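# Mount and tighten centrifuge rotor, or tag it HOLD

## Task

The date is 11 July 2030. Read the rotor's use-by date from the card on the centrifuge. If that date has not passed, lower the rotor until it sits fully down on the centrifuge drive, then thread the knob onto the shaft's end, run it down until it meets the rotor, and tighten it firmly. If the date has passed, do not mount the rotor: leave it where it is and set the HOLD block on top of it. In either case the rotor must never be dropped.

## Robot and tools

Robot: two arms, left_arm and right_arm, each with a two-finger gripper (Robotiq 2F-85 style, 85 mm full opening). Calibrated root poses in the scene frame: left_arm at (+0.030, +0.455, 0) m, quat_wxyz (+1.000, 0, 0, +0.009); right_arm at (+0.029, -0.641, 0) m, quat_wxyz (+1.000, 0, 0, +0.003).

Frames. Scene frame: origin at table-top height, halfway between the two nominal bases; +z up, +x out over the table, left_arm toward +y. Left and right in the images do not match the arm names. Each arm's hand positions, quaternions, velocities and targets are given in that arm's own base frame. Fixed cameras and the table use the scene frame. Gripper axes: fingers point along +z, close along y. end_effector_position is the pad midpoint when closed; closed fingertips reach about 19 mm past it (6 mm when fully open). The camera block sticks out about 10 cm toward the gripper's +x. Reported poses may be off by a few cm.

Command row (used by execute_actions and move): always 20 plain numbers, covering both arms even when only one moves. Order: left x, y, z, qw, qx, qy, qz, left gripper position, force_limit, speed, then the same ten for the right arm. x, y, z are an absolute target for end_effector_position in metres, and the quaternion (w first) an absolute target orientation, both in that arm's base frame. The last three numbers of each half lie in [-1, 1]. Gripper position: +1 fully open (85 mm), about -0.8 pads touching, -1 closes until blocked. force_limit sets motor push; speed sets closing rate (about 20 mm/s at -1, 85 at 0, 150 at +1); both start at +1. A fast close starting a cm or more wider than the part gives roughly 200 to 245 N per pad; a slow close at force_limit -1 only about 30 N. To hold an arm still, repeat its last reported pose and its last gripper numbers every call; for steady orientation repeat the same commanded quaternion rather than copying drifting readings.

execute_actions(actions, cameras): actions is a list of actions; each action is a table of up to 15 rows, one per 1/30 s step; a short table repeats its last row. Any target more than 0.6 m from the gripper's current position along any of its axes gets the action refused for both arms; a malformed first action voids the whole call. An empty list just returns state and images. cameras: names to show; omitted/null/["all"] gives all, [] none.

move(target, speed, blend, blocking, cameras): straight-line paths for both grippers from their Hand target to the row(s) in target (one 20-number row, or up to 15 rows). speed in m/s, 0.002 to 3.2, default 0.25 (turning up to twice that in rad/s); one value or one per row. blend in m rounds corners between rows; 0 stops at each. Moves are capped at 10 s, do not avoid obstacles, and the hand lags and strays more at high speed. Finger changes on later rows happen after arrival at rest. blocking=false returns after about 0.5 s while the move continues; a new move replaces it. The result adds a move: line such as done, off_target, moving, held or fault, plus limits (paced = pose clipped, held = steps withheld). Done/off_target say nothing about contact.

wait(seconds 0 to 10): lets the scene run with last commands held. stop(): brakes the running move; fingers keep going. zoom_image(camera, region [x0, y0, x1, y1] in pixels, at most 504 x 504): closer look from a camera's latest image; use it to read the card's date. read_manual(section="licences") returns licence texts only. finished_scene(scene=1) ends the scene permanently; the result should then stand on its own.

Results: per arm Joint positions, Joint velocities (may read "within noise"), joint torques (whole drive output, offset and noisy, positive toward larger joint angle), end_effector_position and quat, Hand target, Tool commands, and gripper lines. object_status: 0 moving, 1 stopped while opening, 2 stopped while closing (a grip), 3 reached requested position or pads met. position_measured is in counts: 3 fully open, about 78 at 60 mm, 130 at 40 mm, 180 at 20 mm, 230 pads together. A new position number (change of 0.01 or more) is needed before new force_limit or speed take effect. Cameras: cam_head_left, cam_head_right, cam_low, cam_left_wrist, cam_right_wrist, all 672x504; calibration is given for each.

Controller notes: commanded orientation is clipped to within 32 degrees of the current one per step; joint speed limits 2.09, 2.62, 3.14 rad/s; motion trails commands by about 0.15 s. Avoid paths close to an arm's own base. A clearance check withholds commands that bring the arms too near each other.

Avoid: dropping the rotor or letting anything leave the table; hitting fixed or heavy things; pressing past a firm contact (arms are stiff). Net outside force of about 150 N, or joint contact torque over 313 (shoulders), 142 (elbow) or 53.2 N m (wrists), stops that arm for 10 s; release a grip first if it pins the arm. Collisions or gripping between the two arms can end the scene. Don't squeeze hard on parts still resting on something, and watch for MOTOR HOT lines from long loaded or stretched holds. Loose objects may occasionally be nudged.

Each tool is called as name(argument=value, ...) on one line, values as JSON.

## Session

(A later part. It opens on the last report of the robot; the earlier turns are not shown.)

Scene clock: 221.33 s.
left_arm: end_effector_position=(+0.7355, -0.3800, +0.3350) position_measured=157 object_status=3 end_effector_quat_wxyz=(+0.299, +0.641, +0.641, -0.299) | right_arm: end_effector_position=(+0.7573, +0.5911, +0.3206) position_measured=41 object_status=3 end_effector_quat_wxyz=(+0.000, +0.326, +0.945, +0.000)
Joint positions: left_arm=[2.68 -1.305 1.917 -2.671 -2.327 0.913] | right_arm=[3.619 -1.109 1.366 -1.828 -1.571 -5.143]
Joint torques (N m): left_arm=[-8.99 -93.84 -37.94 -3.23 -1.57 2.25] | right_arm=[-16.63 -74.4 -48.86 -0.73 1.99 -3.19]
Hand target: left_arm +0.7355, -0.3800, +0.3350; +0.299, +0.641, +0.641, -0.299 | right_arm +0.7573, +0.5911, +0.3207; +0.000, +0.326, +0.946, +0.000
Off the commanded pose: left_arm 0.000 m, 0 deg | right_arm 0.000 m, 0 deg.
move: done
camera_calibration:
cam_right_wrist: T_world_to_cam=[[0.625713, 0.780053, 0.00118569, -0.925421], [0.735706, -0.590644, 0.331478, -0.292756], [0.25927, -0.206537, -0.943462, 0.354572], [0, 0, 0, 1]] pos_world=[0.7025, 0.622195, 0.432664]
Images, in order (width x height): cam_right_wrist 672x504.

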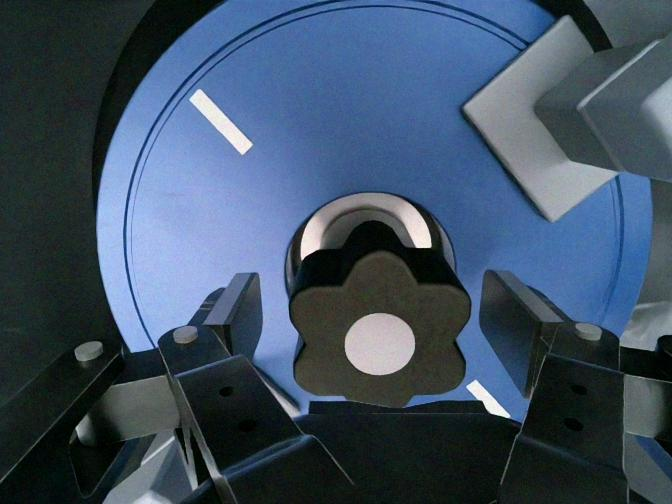

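move(target=[[0.7355, -0.380, 0.335, 0.2988, 0.6408, 0.6408, -0.2988, -0.22, -0.8, -1, 0.7573, 0.5911, 0.3207, 0, -0.32557, -0.94552, 0, -1, -0.7, -1]], speed=0.02, cameras=["cam_right_wrist"])

Scene clock: 224.07 s.
left_arm: end_effector_position=(+0.7355, -0.3800, +0.3350) position_measured=157 object_status=3 end_effector_quat_wxyz=(+0.299, +0.641, +0.641, -0.299) | right_arm: end_effector_position=(+0.7574, +0.5911, +0.3208) position_measured=109 object_status=0 end_effector_quat_wxyz=(+0.000, +0.326, +0.946, +0.000)
Joint positions: left_arm=[2.68 -1.305 1.917 -2.671 -2.327 0.913] | right_arm=[3.619 -1.109 1.366 -1.828 -1.571 -5.143]
Joint torques (N m): left_arm=[-8.19 -95.27 -38.36 -3.3 -0.89 2.24] | right_arm=[-15.57 -69.14 -39.29 -1.18 0.98 -2.49]
Hand target: left_arm +0.7355, -0.3800, +0.3350; +0.299, +0.641, +0.641, -0.299 | right_arm +0.7573, +0.5911, +0.3207; +0.000, +0.326, +0.946, +0.000
Off the commanded pose: left_arm 0.000 m, 0 deg | right_arm 0.000 m, 0 deg.
move: done
camera_calibration:
cam_right_wrist: T_world_to_cam=[[0.625584, 0.780156, 0.00142632, -0.925562], [0.735746, -0.590579, 0.331504, -0.292976], [0.259467, -0.206334, -0.943453, 0.354466], [0, 0, 0, 1]] pos_world=[0.7026, 0.622195, 0.432864]
Images, in order (width x height): cam_right_wrist 672x504.

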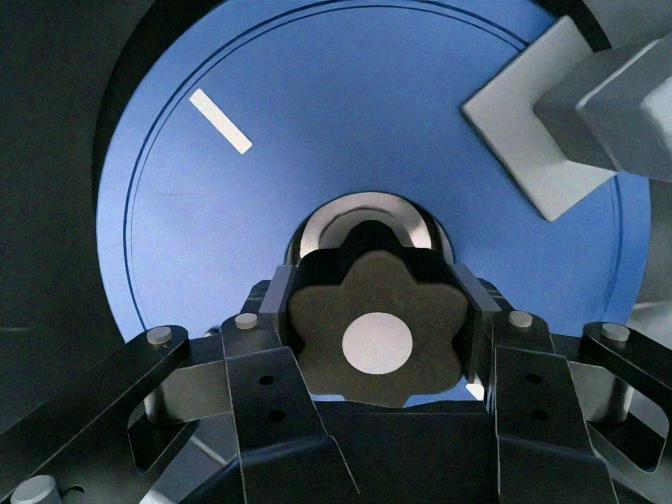

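execute_actions(actions=[], cameras=[])

Scene clock: 224.10 s.
left_arm: end_effector_position=(+0.7355, -0.3800, +0.3350) position_measured=157 object_status=3 end_effector_quat_wxyz=(+0.299, +0.641, +0.641, -0.299) | right_arm: end_effector_position=(+0.7574, +0.5911, +0.3208) position_measured=109 object_status=2 end_effector_quat_wxyz=(+0.000, +0.326, +0.946, +0.000)
Joint positions: left_arm=[2.68 -1.305 1.917 -2.671 -2.327 0.913] | right_arm=[3.619 -1.109 1.366 -1.828 -1.571 -5.143]
Joint velocities: within noise
Joint torques (N m): left_arm=[-9.11 -95.53 -37.91 -3.3 -1.05 2.47] | right_arm=[-13.49 -72.28 -38.85 -1.09 1.08 -2.87]
Hand target: left_arm +0.7355, -0.3800, +0.3350; +0.299, +0.641, +0.641, -0.299 | right_arm +0.7573, +0.5911, +0.3207; +0.000, +0.326, +0.946, +0.000
Tool commands: left_gripper/position=-0.22 left_gripper/force_limit=-0.8 left_gripper/speed=-1.0 right_gripper/position=-1.0 right_gripper/force_limit=-0.7 right_gripper/speed=-1.0
Off the commanded pose: left_arm 0.000 m, 0 deg | right_arm 0.000 m, 0 deg.
No camera images: "cameras" was empty.

move(target=[[0.7355, -0.380, 0.335, 0.2988, 0.6408, 0.6408, -0.2988, -0.22, -0.8, -1, 0.7573, 0.5911, 0.3204, 0, -0.32557, -0.94552, 0, -1, -0.7, -1]], speed=0.01, cameras=[])

execute_actions(actions=[], cameras=[])

Scene clock: 225.27 s.
left_arm: end_effector_position=(+0.7355, -0.3800, +0.3350) position_measured=157 object_status=3 end_effector_quat_wxyz=(+0.299, +0.641, +0.641, -0.299) | right_arm: end_effector_position=(+0.7573, +0.5911, +0.3205) position_measured=109 object_status=2 end_effector_quat_wxyz=(+0.000, +0.326, +0.946, +0.000)
Joint positions: left_arm=[2.68 -1.305 1.917 -2.671 -2.327 0.913] | right_arm=[3.619 -1.109 1.367 -1.828 -1.571 -5.143]
Joint torques (N m): left_arm=[-9.26 -95.39 -37.91 -3.41 -0.89 2.39] | right_arm=[-14.36 -46.32 -25.41 -0.95 -1.95 -2.21]
Hand target: left_arm +0.7355, -0.3800, +0.3350; +0.299, +0.641, +0.641, -0.299 | right_arm +0.7573, +0.5911, +0.3204; +0.000, +0.326, +0.946, +0.000
Off the commanded pose: left_arm 0.000 m, 0 deg | right_arm 0.000 m, 0 deg.
move: done
No camera images: "cameras" was empty.

Scene clock: 225.27 s.
left_arm: end_effector_position=(+0.7355, -0.3800, +0.3350) position_measured=157 object_status=3 end_effector_quat_wxyz=(+0.299, +0.641, +0.641, -0.299) | right_arm: end_effector_position=(+0.7573, +0.5911, +0.3205) position_measured=109 object_status=2 end_effector_quat_wxyz=(+0.000, +0.326, +0.946, +0.000)
Joint positions: left_arm=[2.68 -1.305 1.917 -2.671 -2.327 0.913] | right_arm=[3.619 -1.109 1.367 -1.828 -1.571 -5.143]
Joint velocities: within noise
Joint torques (N m): left_arm=[-9.26 -95.39 -37.91 -3.41 -0.89 2.39] | right_arm=[-14.36 -46.32 -25.41 -0.95 -1.95 -2.21]
Hand target: left_arm +0.7355, -0.3800, +0.3350; +0.299, +0.641, +0.641, -0.299 | right_arm +0.7573, +0.5911, +0.3204; +0.000, +0.326, +0.946, +0.000
Tool commands: left_gripper/position=-0.22 left_gripper/force_limit=-0.8 left_gripper/speed=-1.0 right_gripper/position=-1.0 right_gripper/force_limit=-0.7 right_gripper/speed=-1.0
Off the commanded pose: left_arm 0.000 m, 0 deg | right_arm 0.000 m, 0 deg.
No camera images: "cameras" was empty.

move(target=[[0.7355, -0.380, 0.335, 0.2988, 0.6408, 0.6408, -0.2988, -0.22, -0.8, -1, 0.7573, 0.5911, 0.3200, 0, -0.75471, -0.65606, 0, -1, -0.7, -1],[0.7355, -0.380, 0.335, 0.2988, 0.6408, 0.6408, -0.2988, -0.22, -0.8, -1, 0.7573, 0.5911, 0.3196, 0, -0.98163, -0.19081, 0, -1, -0.7, -1],[0.7355, -0.380, 0.335, 0.2988, 0.6408, 0.6408, -0.2988, -0.22, -0.8, -1, 0.7573, 0.5911, 0.3192, 0, -0.94552, 0.32557, 0, -1, -0.7, -1]], speed=0.6, blend=0.005, cameras=["cam_right_wrist"])

Scene clock: 230.03 s.
left_arm: end_effector_position=(+0.7355, -0.3800, +0.3350) position_measured=157 object_status=3 end_effector_quat_wxyz=(+0.299, +0.641, +0.641, -0.299) | right_arm: end_effector_position=(+0.7573, +0.5911, +0.3192) position_measured=109 object_status=2 end_effector_quat_wxyz=(+0.000, +0.946, -0.325, +0.000)
Joint positions: left_arm=[2.68 -1.305 1.917 -2.671 -2.327 0.913] | right_arm=[3.619 -1.109 1.368 -1.83 -1.571 -2.002]
Joint torques (N m): left_arm=[-9.12 -95.31 -37.87 -3.18 -0.47 2.26] | right_arm=[19.73 -48.75 -34.68 6.11 -2.64 4.47]
Hand target: left_arm +0.7355, -0.3800, +0.3350; +0.299, +0.641, +0.641, -0.299 | right_arm +0.7573, +0.5911, +0.3192; +0.000, +0.946, -0.326, +0.000
Off the commanded pose: left_arm 0.000 m, 0 deg | right_arm 0.000 m, 0 deg.
move: done
camera_calibration:
cam_right_wrist: T_world_to_cam=[[-0.625395, -0.780307, 0.00126022, 0.944317], [-0.735909, 0.590346, 0.331557, 0.124046], [-0.25946, 0.206426, -0.943434, 0.501977], [0, 0, 0, 1]] pos_world=[0.812101, 0.560006, 0.431264]
Images, in order (width x height): cam_right_wrist 672x504.

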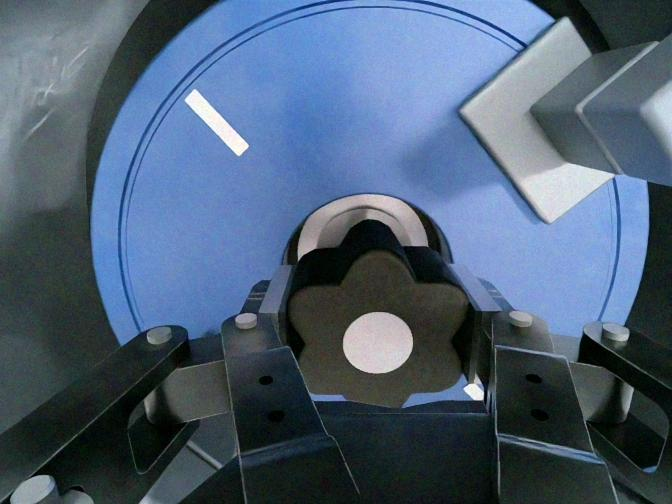

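execute_actions(actions=[], cameras=["cam_head_left", "cam_low", "cam_left_wrist"])

Scene clock: 230.43 s.
left_arm: end_effector_position=(+0.7355, -0.3800, +0.3350) position_measured=157 object_status=3 end_effector_quat_wxyz=(+0.299, +0.641, +0.641, -0.299) | right_arm: end_effector_position=(+0.7573, +0.5911, +0.3192) position_measured=109 object_status=2 end_effector_quat_wxyz=(+0.000, +0.946, -0.326, +0.000)
Joint positions: left_arm=[2.68 -1.305 1.917 -2.671 -2.327 0.913] | right_arm=[3.619 -1.109 1.368 -1.83 -1.571 -2.001]
Joint velocities: within noise
Joint torques (N m): left_arm=[-8.47 -95.88 -38.05 -3.05 -0.48 2.22] | right_arm=[20.44 -49.89 -34.89 6.13 -2.65 3.66]
Hand target: left_arm +0.7355, -0.3800, +0.3350; +0.299, +0.641, +0.641, -0.299 | right_arm +0.7573, +0.5911, +0.3192; +0.000, +0.946, -0.326, +0.000
Tool commands: left_gripper/position=-0.22 left_gripper/force_limit=-0.8 left_gripper/speed=-1.0 right_gripper/position=-1.0 right_gripper/force_limit=-0.7 right_gripper/speed=-1.0
Off the commanded pose: left_arm 0.000 m, 0 deg | right_arm 0.000 m, 0 deg.
camera_calibration:
cam_left_wrist: T_world_to_cam=[[0.999814, -0.0121412, -0.0149666, -0.722991], [0.00989614, -0.34295, 0.939301, -0.43558], [-0.016537, -0.939275, -0.342766, -0.104318], [0, 0, 0, 1]] pos_world=[0.725442, -0.256144, 0.362563]
Images, in order (width x height): cam_head_left 672x504, cam_low 672x504, cam_left_wrist 672x504.

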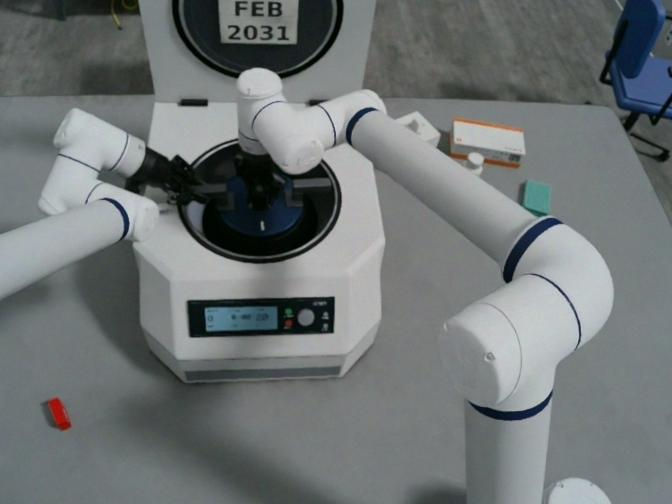

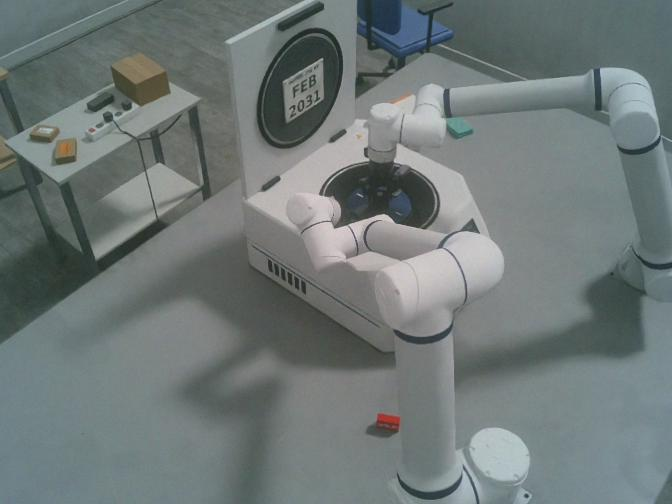

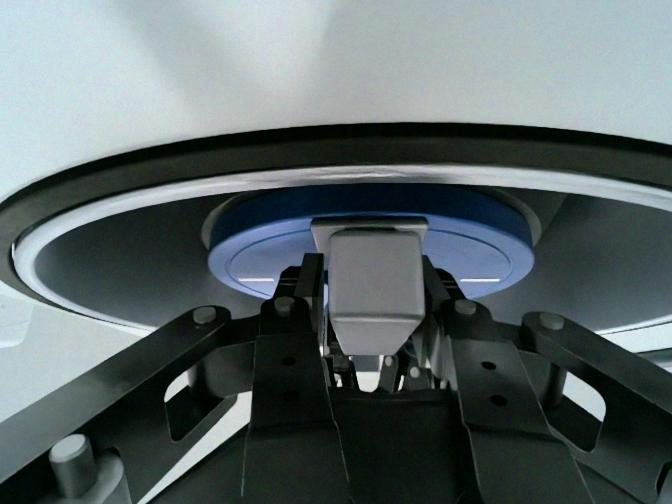

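move(target=[[0.7355, -0.380, 0.335, 0.2988, 0.6408, 0.6408, -0.2988, -0.22, -0.8, -1, 0.7581, 0.5905, 0.3192, 0, -0.94552, 0.32557, 0, -1, -0.7, -1]], speed=0.01, cameras=[])

Scene clock: 231.83 s.
left_arm: end_effector_position=(+0.7355, -0.3800, +0.3350) position_measured=157 object_status=3 end_effector_quat_wxyz=(+0.299, +0.641, +0.641, -0.299) | right_arm: end_effector_position=(+0.7580, +0.5905, +0.3192) position_measured=109 object_status=2 end_effector_quat_wxyz=(+0.000, +0.946, -0.326, +0.000)
Joint positions: left_arm=[2.68 -1.305 1.917 -2.671 -2.327 0.913] | right_arm=[3.618 -1.108 1.368 -1.83 -1.571 -2.002]
Joint torques (N m): left_arm=[-6.71 -96.77 -38.18 -3.22 -0.46 2.26] | right_arm=[-19.64 -45.32 -36.62 4.21 -2.45 -3.52]
Hand target: left_arm +0.7355, -0.3800, +0.3350; +0.299, +0.641, +0.641, -0.299 | right_arm +0.7581, +0.5905, +0.3192; +0.000, +0.946, -0.326, +0.000
Off the commanded pose: left_arm 0.000 m, 0 deg | right_arm 0.000 m, 0 deg.
move: done
No camera images: "cameras" was empty.

execute_actions(actions=[], cameras=["cam_right_wrist"])

zoom_image(camera="cam_right_wrist", region=[276, 160, 456, 290])

Scene clock: 235.10 s.
left_arm: end_effector_position=(+0.7355, -0.3800, +0.3350) position_measured=157 object_status=3 end_effector_quat_wxyz=(+0.299, +0.641, +0.641, -0.299) | right_arm: end_effector_position=(+0.7581, +0.5905, +0.3192) position_measured=109 object_status=2 end_effector_quat_wxyz=(+0.000, +0.946, -0.326, +0.000)
Joint positions: left_arm=[2.68 -1.305 1.917 -2.671 -2.327 0.913] | right_arm=[3.618 -1.108 1.368 -1.83 -1.571 -2.002]
Joint velocities: within noise
Joint torques (N m): left_arm=[-8.17 -97.3 -37.79 -3.25 -0.66 2.07] | right_arm=[-21.08 -44.41 -37.74 2.45 -2.52 -3.26]
Hand target: left_arm +0.7355, -0.3800, +0.3350; +0.299, +0.641, +0.641, -0.299 | right_arm +0.7581, +0.5905, +0.3192; +0.000, +0.946, -0.326, +0.000
Tool commands: left_gripper/position=-0.22 left_gripper/force_limit=-0.8 left_gripper/speed=-1.0 right_gripper/position=-1.0 right_gripper/force_limit=-0.7 right_gripper/speed=-1.0
Off the commanded pose: left_arm 0.000 m, 0 deg | right_arm 0.000 m, 0 deg.
camera_calibration:
cam_right_wrist: T_world_to_cam=[[-0.625573, -0.780165, 0.00127256, 0.944345], [-0.73579, 0.590532, 0.33149, 0.124744], [-0.259368, 0.206435, -0.943458, 0.502214], [0, 0, 0, 1]] pos_world=[0.8128, 0.559405, 0.431264]
Images, in order (width x height): cam_right_wrist 672x504.

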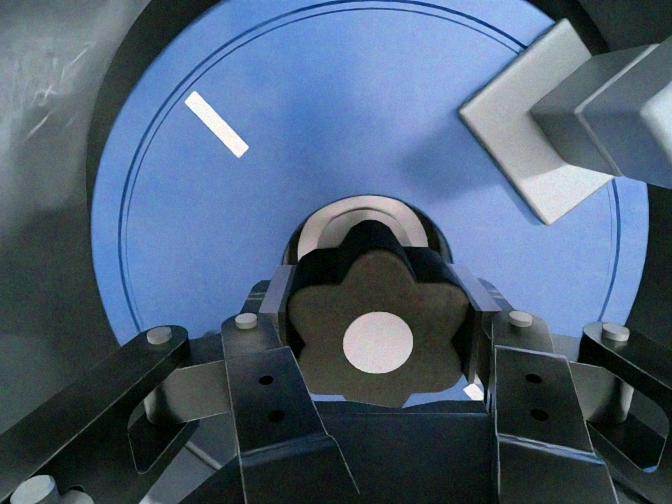

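Scaled by 2.800.

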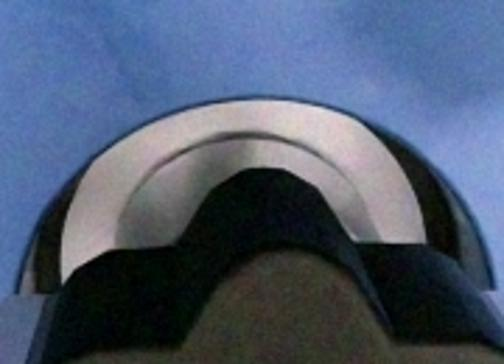

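move(target=[[0.7355, -0.380, 0.335, 0.2988, 0.6408, 0.6408, -0.2988, -0.22, -0.8, -1, 0.7576, 0.5903, 0.3188, 0, -0.65606, 0.75471, 0, -1, -0.7, -1],[0.7355, -0.380, 0.335, 0.2988, 0.6408, 0.6408, -0.2988, -0.22, -0.8, -1, 0.7572, 0.5906, 0.3184, 0, -0.19081, 0.98163, 0, -1, -0.7, -1],[0.7355, -0.380, 0.335, 0.2988, 0.6408, 0.6408, -0.2988, -0.22, -0.8, -1, 0.7573, 0.5911, 0.3180, 0, 0.32557, 0.94552, 0, -1, -0.7, -1]], speed=0.6, blend=0.005, cameras=[])

execute_actions(actions=[], cameras=["cam_right_wrist"])

zoom_image(camera="cam_right_wrist", region=[276, 160, 456, 290])

Scene clock: 238.73 s.
left_arm: end_effector_position=(+0.7355, -0.3800, +0.3350) position_measured=157 object_status=3 end_effector_quat_wxyz=(+0.299, +0.641, +0.641, -0.299) | right_arm: end_effector_position=(+0.7573, +0.5911, +0.3180) position_measured=109 object_status=2 end_effector_quat_wxyz=(+0.000, +0.325, +0.946, +0.000)
Joint positions: left_arm=[2.68 -1.305 1.917 -2.671 -2.327 0.913] | right_arm=[3.619 -1.108 1.37 -1.832 -1.571 1.14]
Joint torques (N m): left_arm=[-5.72 -97.71 -38.44 -3.33 -0.49 1.91] | right_arm=[10.53 -54.49 -44.16 3.61 -3.57 3.76]
Hand target: left_arm +0.7355, -0.3800, +0.3350; +0.299, +0.641, +0.641, -0.299 | right_arm +0.7573, +0.5911, +0.3180; +0.000, +0.326, +0.946, +0.000
Off the commanded pose: left_arm 0.000 m, 0 deg | right_arm 0.000 m, 0 deg.
move: done
No camera images: "cameras" was empty.

Scene clock: 238.73 s.
left_arm: end_effector_position=(+0.7355, -0.3800, +0.3350) position_measured=157 object_status=3 end_effector_quat_wxyz=(+0.299, +0.641, +0.641, -0.299) | right_arm: end_effector_position=(+0.7573, +0.5911, +0.3180) position_measured=109 object_status=2 end_effector_quat_wxyz=(+0.000, +0.325, +0.946, +0.000)
Joint positions: left_arm=[2.68 -1.305 1.917 -2.671 -2.327 0.913] | right_arm=[3.619 -1.108 1.37 -1.832 -1.571 1.14]
Joint velocities: within noise
Joint torques (N m): left_arm=[-5.72 -97.71 -38.44 -3.33 -0.49 1.91] | right_arm=[10.53 -54.49 -44.16 3.61 -3.57 3.76]
Hand target: left_arm +0.7355, -0.3800, +0.3350; +0.299, +0.641, +0.641, -0.299 | right_arm +0.7573, +0.5911, +0.3180; +0.000, +0.326, +0.946, +0.000
Tool commands: left_gripper/position=-0.22 left_gripper/force_limit=-0.8 left_gripper/speed=-1.0 right_gripper/position=-1.0 right_gripper/force_limit=-0.7 right_gripper/speed=-1.0
Off the commanded pose: left_arm 0.000 m, 0 deg | right_arm 0.000 m, 0 deg.
camera_calibration:
cam_right_wrist: T_world_to_cam=[[0.625412, 0.780294, 0.00120112, -0.925425], [0.735927, -0.590362, 0.331487, -0.292303], [0.259366, -0.206432, -0.943459, 0.351958], [0, 0, 0, 1]] pos_world=[0.702599, 0.622194, 0.430064]
Images, in order (width x height): cam_right_wrist 672x504.

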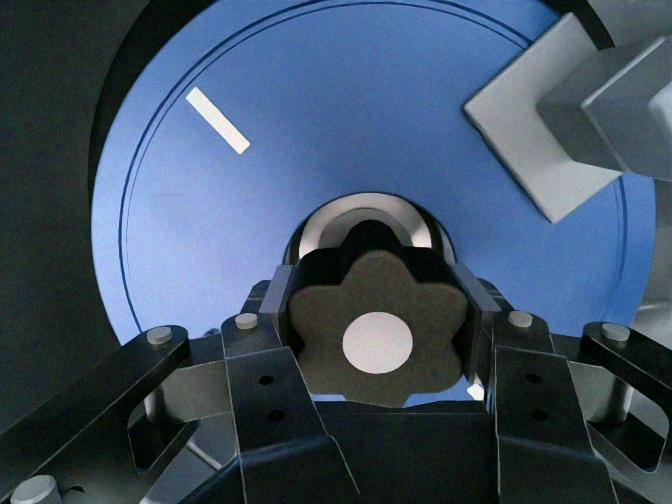

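Scaled by 2.800.

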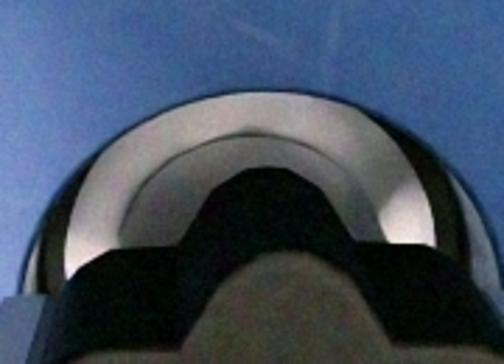

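move(target=[[0.7355, -0.380, 0.335, 0.2988, 0.6408, 0.6408, -0.2988, -0.22, -0.8, -1, 0.7573, 0.5911, 0.3175, 0, 0.32557, 0.94552, 0, -1, -0.7, -1]], speed=0.01, cameras=[])

Scene clock: 239.90 s.
left_arm: end_effector_position=(+0.7355, -0.3800, +0.3350) position_measured=157 object_status=3 end_effector_quat_wxyz=(+0.299, +0.641, +0.641, -0.299) | right_arm: end_effector_position=(+0.7573, +0.5911, +0.3176) position_measured=109 object_status=2 end_effector_quat_wxyz=(+0.000, +0.326, +0.946, +0.000)
Joint positions: left_arm=[2.68 -1.305 1.917 -2.671 -2.327 0.913] | right_arm=[3.619 -1.108 1.37 -1.833 -1.571 1.14]
Joint torques (N m): left_arm=[-6.02 -99.5 -38.73 -3.21 -0.42 1.96] | right_arm=[9.12 -45.57 -22.12 0.8 -3.2 3.08]
Hand target: left_arm +0.7355, -0.3800, +0.3350; +0.299, +0.641, +0.641, -0.299 | right_arm +0.7573, +0.5911, +0.3175; +0.000, +0.326, +0.946, +0.000
Off the commanded pose: left_arm 0.000 m, 0 deg | right_arm 0.000 m, 0 deg.
move: done
No camera images: "cameras" was empty.

move(target=[[0.7355, -0.380, 0.335, 0.2988, 0.6408, 0.6408, -0.2988, -0.22, -0.8, -1, 0.7577, 0.5913, 0.3171, 0, 0.75471, 0.65606, 0, -1, -0.7, -1]], speed=0.6, cameras=[])

move(target=[[0.7355, -0.380, 0.335, 0.2988, 0.6408, 0.6408, -0.2988, -0.22, -0.8, -1, 0.7581, 0.5910, 0.3167, 0, 0.98163, 0.19081, 0, -1, -0.7, -1]], speed=0.6, cameras=[])

move(target=[[0.7355, -0.380, 0.335, 0.2988, 0.6408, 0.6408, -0.2988, -0.22, -0.8, -1, 0.7581, 0.5905, 0.3163, 0, 0.94552, -0.32557, 0, -1, -0.7, -1]], speed=0.6, cameras=["cam_right_wrist"])

zoom_image(camera="cam_right_wrist", region=[276, 160, 456, 290])

Scene clock: 242.07 s.
left_arm: end_effector_position=(+0.7355, -0.3800, +0.3350) position_measured=157 object_status=3 end_effector_quat_wxyz=(+0.299, +0.641, +0.641, -0.299) | right_arm: end_effector_position=(+0.7577, +0.5913, +0.3171) position_measured=109 object_status=2 end_effector_quat_wxyz=(+0.000, +0.755, +0.656, +0.000)
Joint positions: left_arm=[2.68 -1.305 1.917 -2.671 -2.327 0.913] | right_arm=[3.619 -1.107 1.37 -1.833 -1.571 2.187]
Joint torques (N m): left_arm=[-6.47 -99.12 -38.89 -3.33 -0.45 1.99] | right_arm=[6.26 -41.03 -38.06 1.48 -3.92 3.59]
Hand target: left_arm +0.7355, -0.3800, +0.3350; +0.299, +0.641, +0.641, -0.299 | right_arm +0.7577, +0.5913, +0.3171; +0.000, +0.755, +0.656, +0.000
Off the commanded pose: left_arm 0.000 m, 0 deg | right_arm 0.000 m, 0 deg.
move: done
No camera images: "cameras" was empty.

Scene clock: 243.73 s.
left_arm: end_effector_position=(+0.7355, -0.3800, +0.3350) position_measured=157 object_status=3 end_effector_quat_wxyz=(+0.299, +0.641, +0.641, -0.299) | right_arm: end_effector_position=(+0.7581, +0.5910, +0.3167) position_measured=109 object_status=2 end_effector_quat_wxyz=(+0.000, +0.982, +0.191, +0.000)
Joint positions: left_arm=[2.68 -1.305 1.917 -2.671 -2.327 0.913] | right_arm=[3.618 -1.107 1.37 -1.834 -1.571 3.234]
Joint torques (N m): left_arm=[-5.17 -99.88 -38.9 -3.09 -0.49 1.8] | right_arm=[-0.77 -45.23 -40.12 1.85 -5.21 3.32]
Hand target: left_arm +0.7355, -0.3800, +0.3350; +0.299, +0.641, +0.641, -0.299 | right_arm +0.7581, +0.5910, +0.3167; +0.000, +0.982, +0.191, +0.000
Off the commanded pose: left_arm 0.000 m, 0 deg | right_arm 0.000 m, 0 deg.
move: done
No camera images: "cameras" was empty.

Scene clock: 245.80 s.
left_arm: end_effector_position=(+0.7564, -0.3793, +0.3372) position_measured=157 object_status=3 end_effector_quat_wxyz=(+0.309, +0.644, +0.645, -0.273) end_effector_velocity=(+0.003, +0.000, +0.001) end_effector_angular_velocity=(+0.004, -0.007, +0.004) | right_arm: end_effector_position=(+0.7581, +0.5905, +0.3163) position_measured=109 object_status=2 end_effector_quat_wxyz=(+0.000, +0.946, -0.326, +0.000)
Joint positions: left_arm=[2.68 -1.294 1.894 -2.688 -2.278 0.913] | right_arm=[3.618 -1.107 1.371 -1.835 -1.571 4.281]
Joint velocities: left_arm=[0 0 -0.004 -0.001 0.008 0] | right_arm=[within noise]
Joint torques (N m): left_arm=[-0.14 -115.4 -43.68 -6.04 -2.03 0.6] | right_arm=[-28.1 -35.68 -29.15 1.66 -6.65 8.03]
Hand target: left_arm +0.7564, -0.3793, +0.3372; +0.309, +0.644, +0.645, -0.273 | right_arm +0.7581, +0.5905, +0.3163; +0.000, +0.946, -0.326, +0.000
Tool commands: left_gripper/position=-0.223529 left_gripper/force_limit=-0.796078 left_gripper/speed=-1.0 right_gripper/position=-1.0 right_gripper/force_limit=-0.7 right_gripper/speed=-1.0
Off the commanded pose: left_arm 0.021 m, 3 deg | right_arm 0.000 m, 0 deg.
FORCE FAULT: contact force on the left arm reached its limit, and that arm stopped. The contact can be on any part of that arm, not only on its tool. That arm's remaining commands of this call were not run. That arm is still stopped at the end of this call. That arm stays stopped for about 9 more seconds. Until then a move that you send moves the other arm only, and its call returns only when the move has ended. Once the stop has ended, the next robot result says so. If the stop ends while you think or write, that arm runs what you send next. While its stop runs, that arm takes no new command, but its gripper still runs the gripper command that each later call begins with. Until it ends, the stop uses up actions while you think or wait. An arm that is not stopped still takes commands.
move: fault (left_arm)
camera_calibration:
cam_right_wrist: T_world_to_cam=[[-0.625619, -0.780128, 0.00129309, 0.944419], [-0.73575, 0.590581, 0.33149, 0.125719], [-0.259368, 0.206435, -0.943458, 0.499503], [0, 0, 0, 1]] pos_world=[0.8129, 0.559405, 0.428364]
Images, in order (width x height): cam_right_wrist 672x504.

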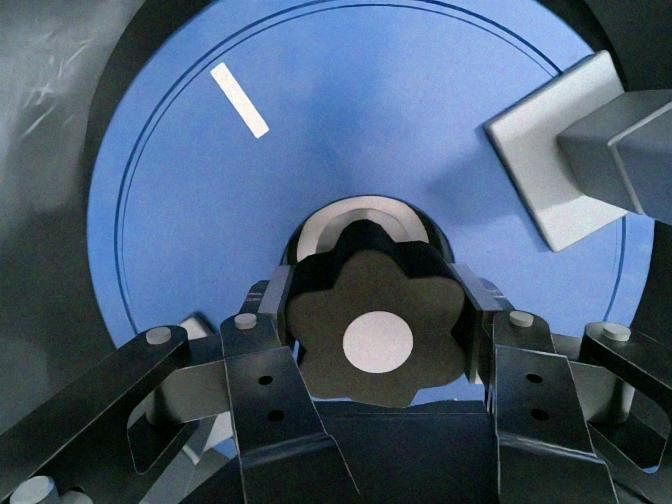

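Scaled by 2.800.

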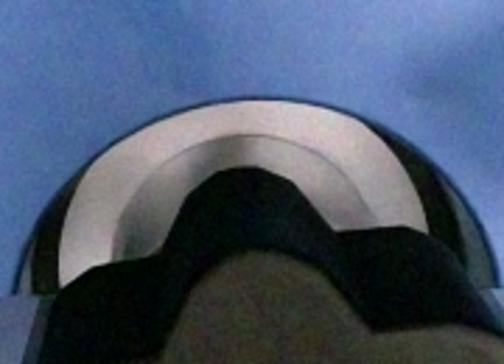

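wait(seconds=1, cameras=["cam_left_wrist", "cam_head_left", "cam_head_right"])

Scene clock: 247.50 s.
left_arm: end_effector_position=(+0.7567, -0.3793, +0.3372) position_measured=157 object_status=3 end_effector_quat_wxyz=(+0.309, +0.644, +0.645, -0.272) | right_arm: end_effector_position=(+0.7581, +0.5905, +0.3163) position_measured=109 object_status=2 end_effector_quat_wxyz=(+0.000, +0.946, -0.326, +0.000)
Joint positions: left_arm=[2.68 -1.294 1.894 -2.688 -2.277 0.913] | right_arm=[3.618 -1.107 1.371 -1.835 -1.571 4.281]
Joint torques (N m): left_arm=[0.69 -113.06 -44.3 -6.09 -1.6 0.79] | right_arm=[-28.99 -42.12 -20.51 1.72 -4.6 1.83]
Hand target: left_arm +0.7567, -0.3793, +0.3372; +0.309, +0.644, +0.645, -0.272 | right_arm +0.7581, +0.5905, +0.3163; +0.000, +0.946, -0.326, +0.000
Tool commands: left_gripper/position=-0.223529 left_gripper/force_limit=-0.796078 left_gripper/speed=-1.0 right_gripper/position=-1.0 right_gripper/force_limit=-0.7 right_gripper/speed=-1.0
Off the commanded pose: left_arm 0.021 m, 3 deg | right_arm 0.000 m, 0 deg.
FORCE FAULT, CONTINUED: the left arm was still stopped when this call began, by the force fault that an earlier result reported. Since the last result the stop counts as 3 of the actions that you can send in this scene. That arm is still stopped at the end of this call. That arm stays stopped for about 7 more seconds. If the stop ends while you think or write, that arm runs what you send next. While its stop runs, that arm takes no new command, but its gripper still runs the gripper command that each later call begins with.
wait: 1.00 s; at rest from the start
camera_calibration:
cam_left_wrist: T_world_to_cam=[[0.999457, 0.0114122, 0.0309197, -0.750392], [-0.0245739, -0.367136, 0.929843, -0.417583], [0.0219633, -0.930097, -0.366656, -0.12021], [0, 0, 0, 1]] pos_world=[0.742363, -0.256553, 0.367413]
Images, in order (width x height): cam_head_left 672x504, cam_head_right 672x504, cam_left_wrist 672x504.

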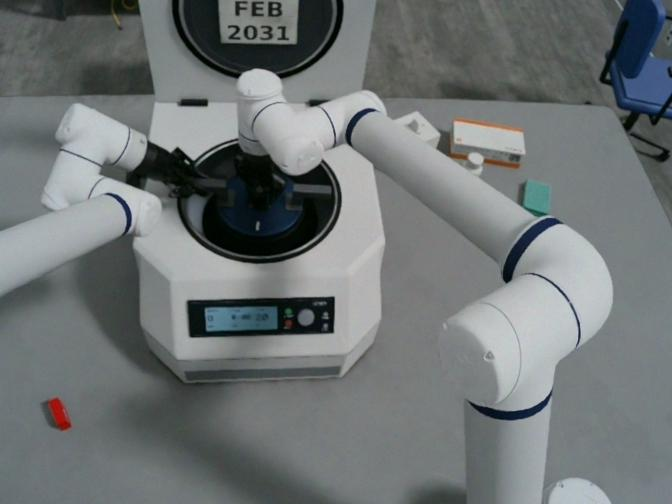

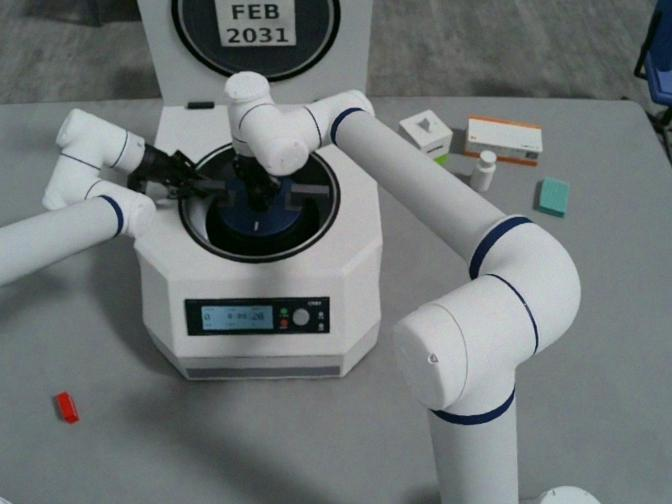

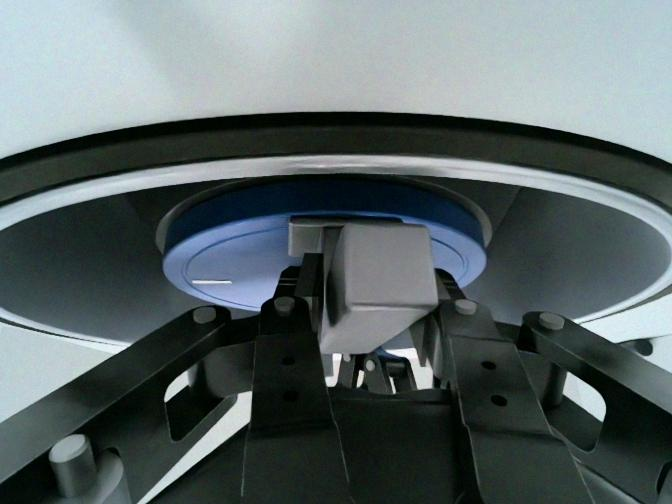

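wait(seconds=7, cameras=[])

Scene clock: 254.77 s.
left_arm: end_effector_position=(+0.7567, -0.3793, +0.3372) position_measured=157 object_status=3 end_effector_quat_wxyz=(+0.309, +0.644, +0.645, -0.272) | right_arm: end_effector_position=(+0.7581, +0.5905, +0.3163) position_measured=109 object_status=2 end_effector_quat_wxyz=(+0.000, +0.946, -0.326, +0.000)
Joint positions: left_arm=[2.68 -1.294 1.894 -2.688 -2.277 0.913] | right_arm=[3.618 -1.107 1.371 -1.835 -1.571 4.281]
Joint torques (N m): left_arm=[0 -113.02 -45.2 -6.01 -1.56 0.57] | right_arm=[-29.12 -53.56 -18.9 2.04 -3.63 1.87]
Hand target: left_arm +0.7567, -0.3793, +0.3372; +0.309, +0.644, +0.645, -0.272 | right_arm +0.7581, +0.5905, +0.3163; +0.000, +0.946, -0.326, +0.000
Tool commands: left_gripper/position=-0.223529 left_gripper/force_limit=-0.796078 left_gripper/speed=-1.0 right_gripper/position=-1.0 right_gripper/force_limit=-0.7 right_gripper/speed=-1.0
Off the commanded pose: left_arm 0.021 m, 3 deg | right_arm 0.000 m, 0 deg.
FORCE FAULT, CONTINUED: the left arm's stop, for the force fault that an earlier result reported, is over. The rest of the stop counts as 14 of the actions that you can send in this scene. That arm's target is now where it stood when the stop ended, not its last command. That arm accepts commands again.
wait: 7.00 s; at rest from the start
No camera images: "cameras" was empty.

move(target=[[0.7567, -0.3793, 0.3372, 0.309, 0.644, 0.645, -0.272, -0.2235, -0.796, -1, 0.7581, 0.5905, 0.3163, 0, 0.93042, -0.36650, 0, -1, -0.7, -1]], speed=0.1, cameras=["cam_right_wrist"])

Scene clock: 255.97 s.
left_arm: end_effector_position=(+0.7567, -0.3793, +0.3372) position_measured=157 object_status=3 end_effector_quat_wxyz=(+0.309, +0.644, +0.645, -0.272) | right_arm: end_effector_position=(+0.7580, +0.5905, +0.3163) position_measured=109 object_status=2 end_effector_quat_wxyz=(+0.000, +0.930, -0.366, +0.000)
Joint positions: left_arm=[2.68 -1.294 1.894 -2.688 -2.277 0.913] | right_arm=[3.618 -1.107 1.371 -1.835 -1.571 4.368]
Joint torques (N m): left_arm=[-13.93 -186.46 9.99 4.77 -12.75 1.96] | right_arm=[-59.23 -41.99 -21.56 0.45 -4.91 19.75]
Hand target: left_arm +0.7567, -0.3793, +0.3372; +0.309, +0.644, +0.645, -0.272 | right_arm +0.7581, +0.5905, +0.3163; +0.000, +0.930, -0.366, +0.000
Off the commanded pose: left_arm 0.000 m, 0 deg | right_arm 0.000 m, 0 deg.
move: done
camera_calibration:
cam_right_wrist: T_world_to_cam=[[-0.691019, -0.722836, 0.0012315, 0.960128], [-0.681655, 0.652217, 0.331601, 0.0481312], [-0.240496, 0.228303, -0.943419, 0.472226], [0, 0, 0, 1]] pos_world=[0.809844, 0.554812, 0.428364]
Images, in order (width x height): cam_right_wrist 672x504.

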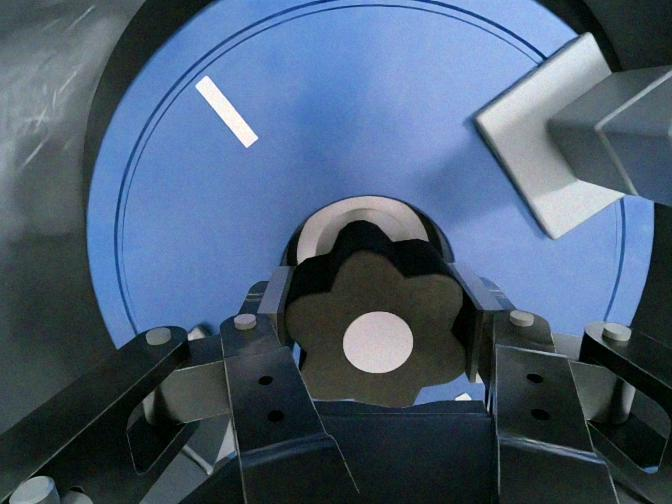

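move(target=[[0.7567, -0.3793, 0.3372, 0.309, 0.644, 0.645, -0.272, -0.2235, -0.796, -1, 0.7579, 0.5906, 0.3163, 0, 0.94264, -0.33381, 0, -1, -0.7, -1]], speed=0.1, cameras=[])

Scene clock: 257.37 s.
left_arm: end_effector_position=(+0.7566, -0.3793, +0.3372) position_measured=157 object_status=3 end_effector_quat_wxyz=(+0.309, +0.644, +0.645, -0.272) | right_arm: end_effector_position=(+0.7580, +0.5905, +0.3162) position_measured=109 object_status=2 end_effector_quat_wxyz=(+0.000, +0.943, -0.334, +0.000)
Joint positions: left_arm=[2.68 -1.294 1.894 -2.688 -2.277 0.913] | right_arm=[3.618 -1.107 1.371 -1.835 -1.571 4.299]
Joint torques (N m): left_arm=[-0.69 -105.18 -50.63 -6.99 -0.61 1.81] | right_arm=[-13.3 -56.06 -15.88 1.41 -3.61 -0.56]
Hand target: left_arm +0.7567, -0.3793, +0.3372; +0.309, +0.644, +0.645, -0.272 | right_arm +0.7579, +0.5906, +0.3163; +0.000, +0.943, -0.334, +0.000
Off the commanded pose: left_arm 0.000 m, 0 deg | right_arm 0.000 m, 0 deg.
move: done
No camera images: "cameras" was empty.

move(target=[[0.7566, -0.3793, 0.3372, 0.309, 0.644, 0.645, -0.272, -0.2235, -0.796, -1, 0.7580, 0.5905, 0.3165, 0, 0.94300, -0.33300, 0, 0.75, -0.7, -0.9]], speed=0.01, cameras=["cam_right_wrist"])

zoom_image(camera="cam_right_wrist", region=[276, 160, 456, 290])

Scene clock: 258.93 s.
left_arm: end_effector_position=(+0.7566, -0.3793, +0.3372) position_measured=157 object_status=3 end_effector_quat_wxyz=(+0.309, +0.644, +0.645, -0.272) | right_arm: end_effector_position=(+0.7580, +0.5905, +0.3165) position_measured=35 object_status=0 end_effector_quat_wxyz=(+0.000, +0.943, -0.333, +0.000)
Joint positions: left_arm=[2.68 -1.294 1.894 -2.688 -2.277 0.913] | right_arm=[3.618 -1.107 1.371 -1.835 -1.571 4.297]
Joint torques (N m): left_arm=[5.62 -134.39 -37.15 -10.3 0.1 -1.85] | right_arm=[-15.89 -75.99 -52.77 -2.86 1.53 -3.44]
Hand target: left_arm +0.7566, -0.3793, +0.3372; +0.309, +0.644, +0.645, -0.272 | right_arm +0.7580, +0.5905, +0.3165; +0.000, +0.943, -0.333, +0.000
Off the commanded pose: left_arm 0.000 m, 0 deg | right_arm 0.000 m, 0 deg.
move: done
camera_calibration:
cam_right_wrist: T_world_to_cam=[[-0.637765, -0.77023, 0.00124283, 0.947734], [-0.726412, 0.602018, 0.331511, 0.111703], [-0.256088, 0.210523, -0.94345, 0.494751], [0, 0, 0, 1]] pos_world=[0.812273, 0.558569, 0.428564]
Images, in order (width x height): cam_right_wrist 672x504.

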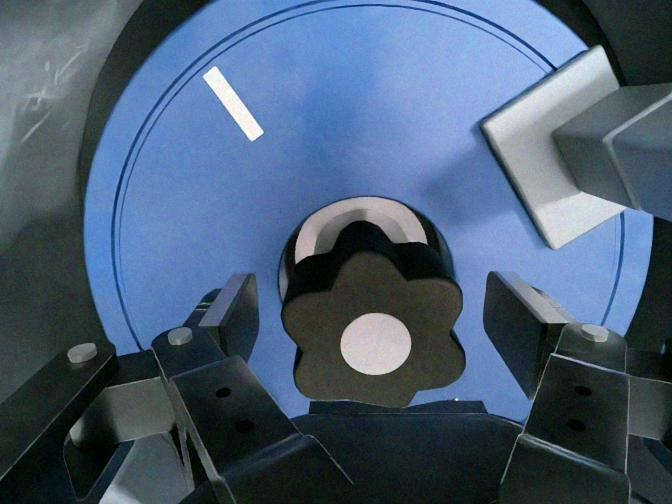

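Scaled by 2.800.

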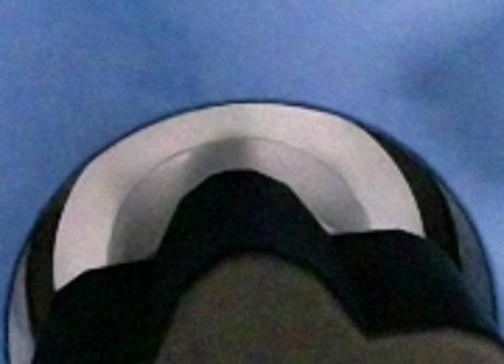

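move(target=[[0.7566, -0.3793, 0.3372, 0.309, 0.644, 0.645, -0.272, -0.2235, -0.796, -1, 0.7580, 0.5905, 0.3600, 0, 0.94300, -0.33300, 0, 0.75, -0.7, -0.9],[0.7566, -0.3793, 0.3372, 0.309, 0.644, 0.645, -0.272, -0.2235, -0.796, -1, 0.7580, 0.5905, 0.4700, 0, 0.94300, -0.33300, 0, 0.75, -0.7, -0.9]], speed=[0.05, 0.15], blend=0.01, cameras=["cam_right_wrist", "cam_left_wrist"])

Scene clock: 261.70 s.
left_arm: end_effector_position=(+0.7566, -0.3793, +0.3372) position_measured=157 object_status=3 end_effector_quat_wxyz=(+0.309, +0.644, +0.645, -0.272) | right_arm: end_effector_position=(+0.7580, +0.5905, +0.4699) position_measured=35 object_status=3 end_effector_quat_wxyz=(+0.000, +0.943, -0.333, +0.000)
Joint positions: left_arm=[2.68 -1.294 1.894 -2.688 -2.277 0.913] | right_arm=[3.618 -1.143 1.151 -1.579 -1.571 4.297]
Joint torques (N m): left_arm=[-5.47 -134.51 -38.14 -10.24 0.02 -1.99] | right_arm=[-12.04 -53.41 -54.68 -0.41 -0.57 -2.58]
Hand target: left_arm +0.7566, -0.3793, +0.3372; +0.309, +0.644, +0.645, -0.272 | right_arm +0.7580, +0.5905, +0.4700; +0.000, +0.943, -0.333, +0.000
Off the commanded pose: left_arm 0.000 m, 0 deg | right_arm 0.000 m, 0 deg.
move: done
camera_calibration:
cam_left_wrist: T_world_to_cam=[[0.999432, 0.0110539, 0.0318505, -0.750708], [-0.025571, -0.367151, 0.92981, -0.416799], [0.021972, -0.930096, -0.366659, -0.12012], [0, 0, 0, 1]] pos_world=[0.742263, -0.256453, 0.367412]
cam_right_wrist: T_world_to_cam=[[-0.637766, -0.770229, 0.00124322, 0.947543], [-0.726411, 0.602019, 0.331511, 0.0608479], [-0.256088, 0.210523, -0.94345, 0.639476], [0, 0, 0, 1]] pos_world=[0.812273, 0.558569, 0.581964]
Images, in order (width x height): cam_left_wrist 672x504, cam_right_wrist 672x504.

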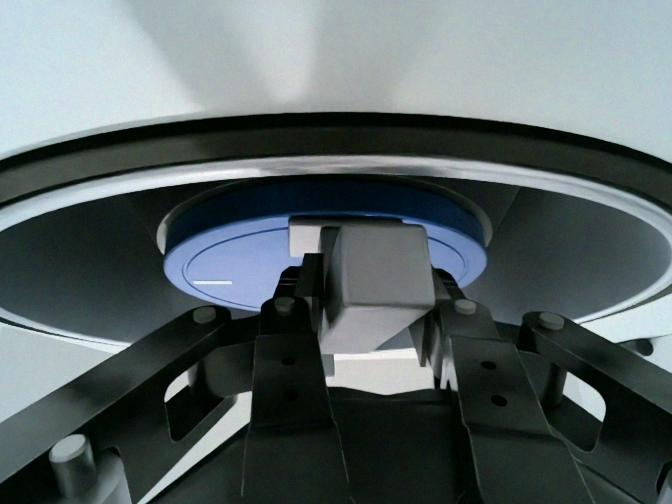

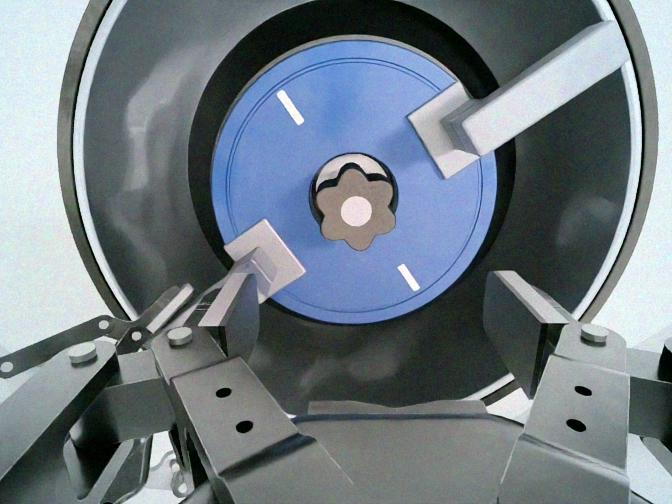

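move(target=[[0.7566, -0.3793, 0.3372, 0.309, 0.644, 0.645, -0.272, 0.1, -0.8, -1, 0.7580, 0.5905, 0.4700, 0, 0.94300, -0.33300, 0, 0.75, -0.7, -0.9]], speed=0.02, cameras=["cam_left_wrist"])

execute_actions(actions=[], cameras=["cam_left_wrist"])

Scene clock: 263.13 s.
left_arm: end_effector_position=(+0.7566, -0.3793, +0.3372) position_measured=117 object_status=0 end_effector_quat_wxyz=(+0.309, +0.644, +0.645, -0.272) | right_arm: end_effector_position=(+0.7580, +0.5905, +0.4700) position_measured=35 object_status=3 end_effector_quat_wxyz=(+0.000, +0.943, -0.333, +0.000)
Joint positions: left_arm=[2.68 -1.294 1.894 -2.688 -2.277 0.913] | right_arm=[3.618 -1.143 1.151 -1.579 -1.571 4.297]
Joint torques (N m): left_arm=[-10.46 -133.71 -38.39 -10.23 -0.01 -1.88] | right_arm=[1.8 -53.57 -54.07 -1.05 -1.79 0.33]
Hand target: left_arm +0.7566, -0.3793, +0.3372; +0.309, +0.644, +0.645, -0.272 | right_arm +0.7580, +0.5905, +0.4700; +0.000, +0.943, -0.333, +0.000
Off the commanded pose: left_arm 0.000 m, 0 deg | right_arm 0.000 m, 0 deg.
move: done
camera_calibration:
cam_left_wrist: T_world_to_cam=[[0.999432, 0.0110539, 0.0318505, -0.750707], [-0.025571, -0.367151, 0.92981, -0.416836], [0.021972, -0.930096, -0.366659, -0.120213], [0, 0, 0, 1]] pos_world=[0.742263, -0.256553, 0.367412]
Images, in order (width x height): cam_left_wrist 672x504.

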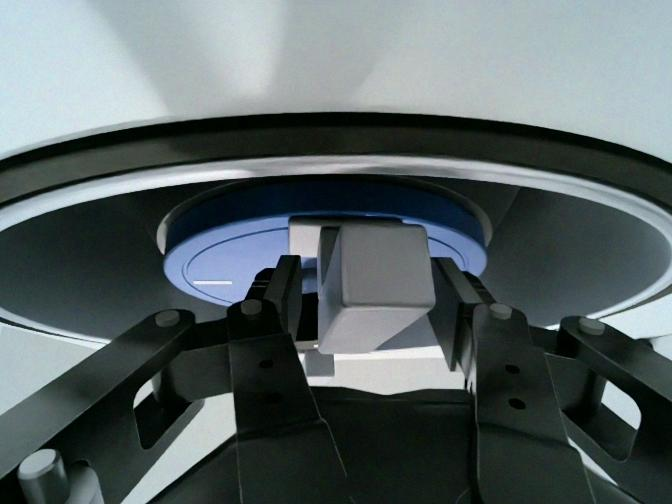

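Scene clock: 263.13 s.
left_arm: end_effector_position=(+0.7566, -0.3793, +0.3372) position_measured=117 object_status=0 end_effector_quat_wxyz=(+0.309, +0.644, +0.645, -0.272) | right_arm: end_effector_position=(+0.7580, +0.5905, +0.4700) position_measured=35 object_status=3 end_effector_quat_wxyz=(+0.000, +0.943, -0.333, +0.000)
Joint positions: left_arm=[2.68 -1.294 1.894 -2.688 -2.277 0.913] | right_arm=[3.618 -1.143 1.151 -1.579 -1.571 4.297]
Joint velocities: within noise
Joint torques (N m): left_arm=[-10.46 -133.71 -38.39 -10.23 -0.01 -1.88] | right_arm=[1.8 -53.57 -54.07 -1.05 -1.79 0.33]
Hand target: left_arm +0.7566, -0.3793, +0.3372; +0.309, +0.644, +0.645, -0.272 | right_arm +0.7580, +0.5905, +0.4700; +0.000, +0.943, -0.333, +0.000
Tool commands: left_gripper/position=+0.1 left_gripper/force_limit=-0.8 left_gripper/speed=-1.0 right_gripper/position=+0.75 right_gripper/force_limit=-0.7 right_gripper/speed=-0.9
Off the commanded pose: left_arm 0.000 m, 0 deg | right_arm 0.000 m, 0 deg.
camera_calibration:
cam_left_wrist: T_world_to_cam=[[0.999432, 0.0110539, 0.0318505, -0.750707], [-0.025571, -0.367151, 0.92981, -0.416836], [0.021972, -0.930096, -0.366659, -0.120213], [0, 0, 0, 1]] pos_world=[0.742263, -0.256553, 0.367412]
Images, in order (width x height): cam_left_wrist 672x504.

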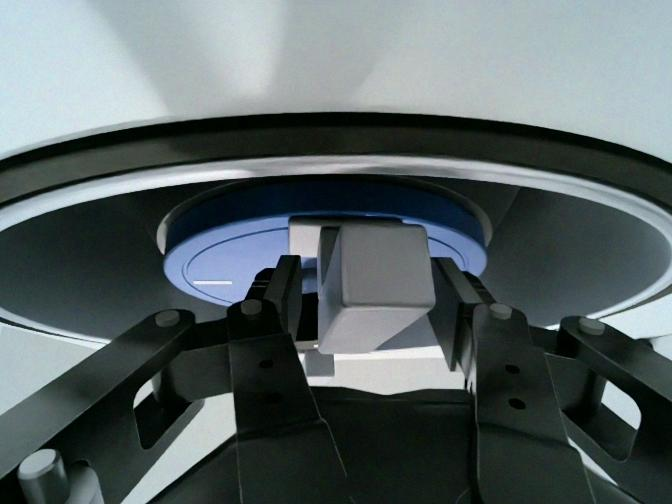

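move(target=[[0.7595, -0.3793, 0.3372, 0.309, 0.644, 0.645, -0.272, 0.1, -0.8, -1, 0.7580, 0.5905, 0.4700, 0, 0.94300, -0.33300, 0, 0.75, -0.7, -0.9],[0.7690, -0.3200, 0.3900, 0.309, 0.644, 0.645, -0.272, 0.1, -0.8, -1, 0.7580, 0.5905, 0.4700, 0, 0.94300, -0.33300, 0, 0.75, -0.7, -0.9],[0.7439, -0.2405, 0.4325, 0.2988, 0.6408, 0.6408, -0.2988, 0.1, -0.8, -1, 0.7580, 0.5905, 0.4700, 0, 0.94300, -0.33300, 0, 0.75, -0.7, -0.9]], speed=[0.02, 0.06, 0.12], blend=[0.002, 0.01, 0], cameras=["cam_left_wrist", "cam_right_wrist"])

Scene clock: 266.23 s.
left_arm: end_effector_position=(+0.7439, -0.2406, +0.4325) position_measured=117 object_status=3 end_effector_quat_wxyz=(+0.299, +0.641, +0.641, -0.299) | right_arm: end_effector_position=(+0.7580, +0.5905, +0.4700) position_measured=35 object_status=3 end_effector_quat_wxyz=(+0.000, +0.943, -0.333, +0.000)
Joint positions: left_arm=[2.863 -1.429 1.839 -2.297 -2.399 1.153] | right_arm=[3.618 -1.143 1.151 -1.579 -1.571 4.297]
Joint torques (N m): left_arm=[16.75 -122.82 -60.31 -1.61 -2.96 2.85] | right_arm=[1.42 -54.01 -53.64 -0.91 -2.04 2.31]
Hand target: left_arm +0.7439, -0.2405, +0.4325; +0.299, +0.641, +0.641, -0.299 | right_arm +0.7580, +0.5905, +0.4700; +0.000, +0.943, -0.333, +0.000
Off the commanded pose: left_arm 0.000 m, 0 deg | right_arm 0.000 m, 0 deg.
move: done; blend cut to 0.0015 m at target 1
camera_calibration:
cam_left_wrist: T_world_to_cam=[[0.999816, -0.012047, -0.0149331, -0.728243], [0.00989701, -0.342949, 0.939302, -0.479438], [-0.016437, -0.939277, -0.342767, 0.0601019], [0, 0, 0, 1]] pos_world=[0.733842, -0.116744, 0.460063]
cam_right_wrist: T_world_to_cam=[[-0.637765, -0.77023, 0.00124283, 0.947543], [-0.726412, 0.602018, 0.331511, 0.0608159], [-0.256088, 0.210523, -0.94345, 0.639571], [0, 0, 0, 1]] pos_world=[0.812273, 0.558569, 0.582064]
Images, in order (width x height): cam_left_wrist 672x504, cam_right_wrist 672x504.

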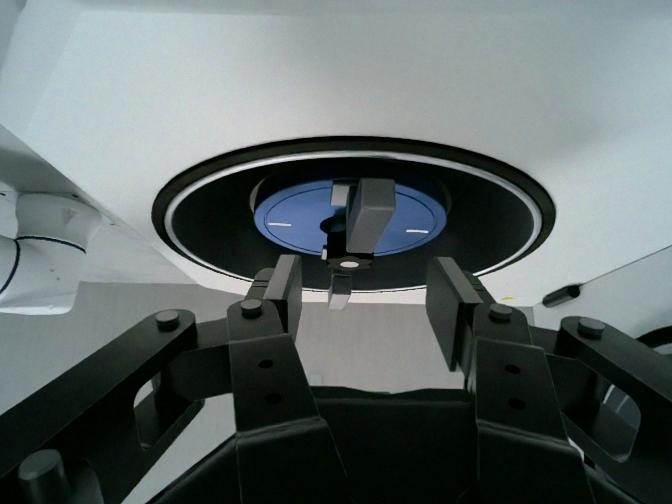

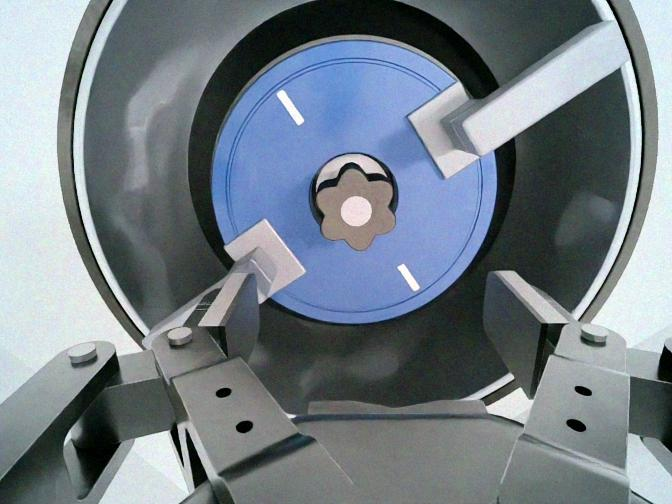

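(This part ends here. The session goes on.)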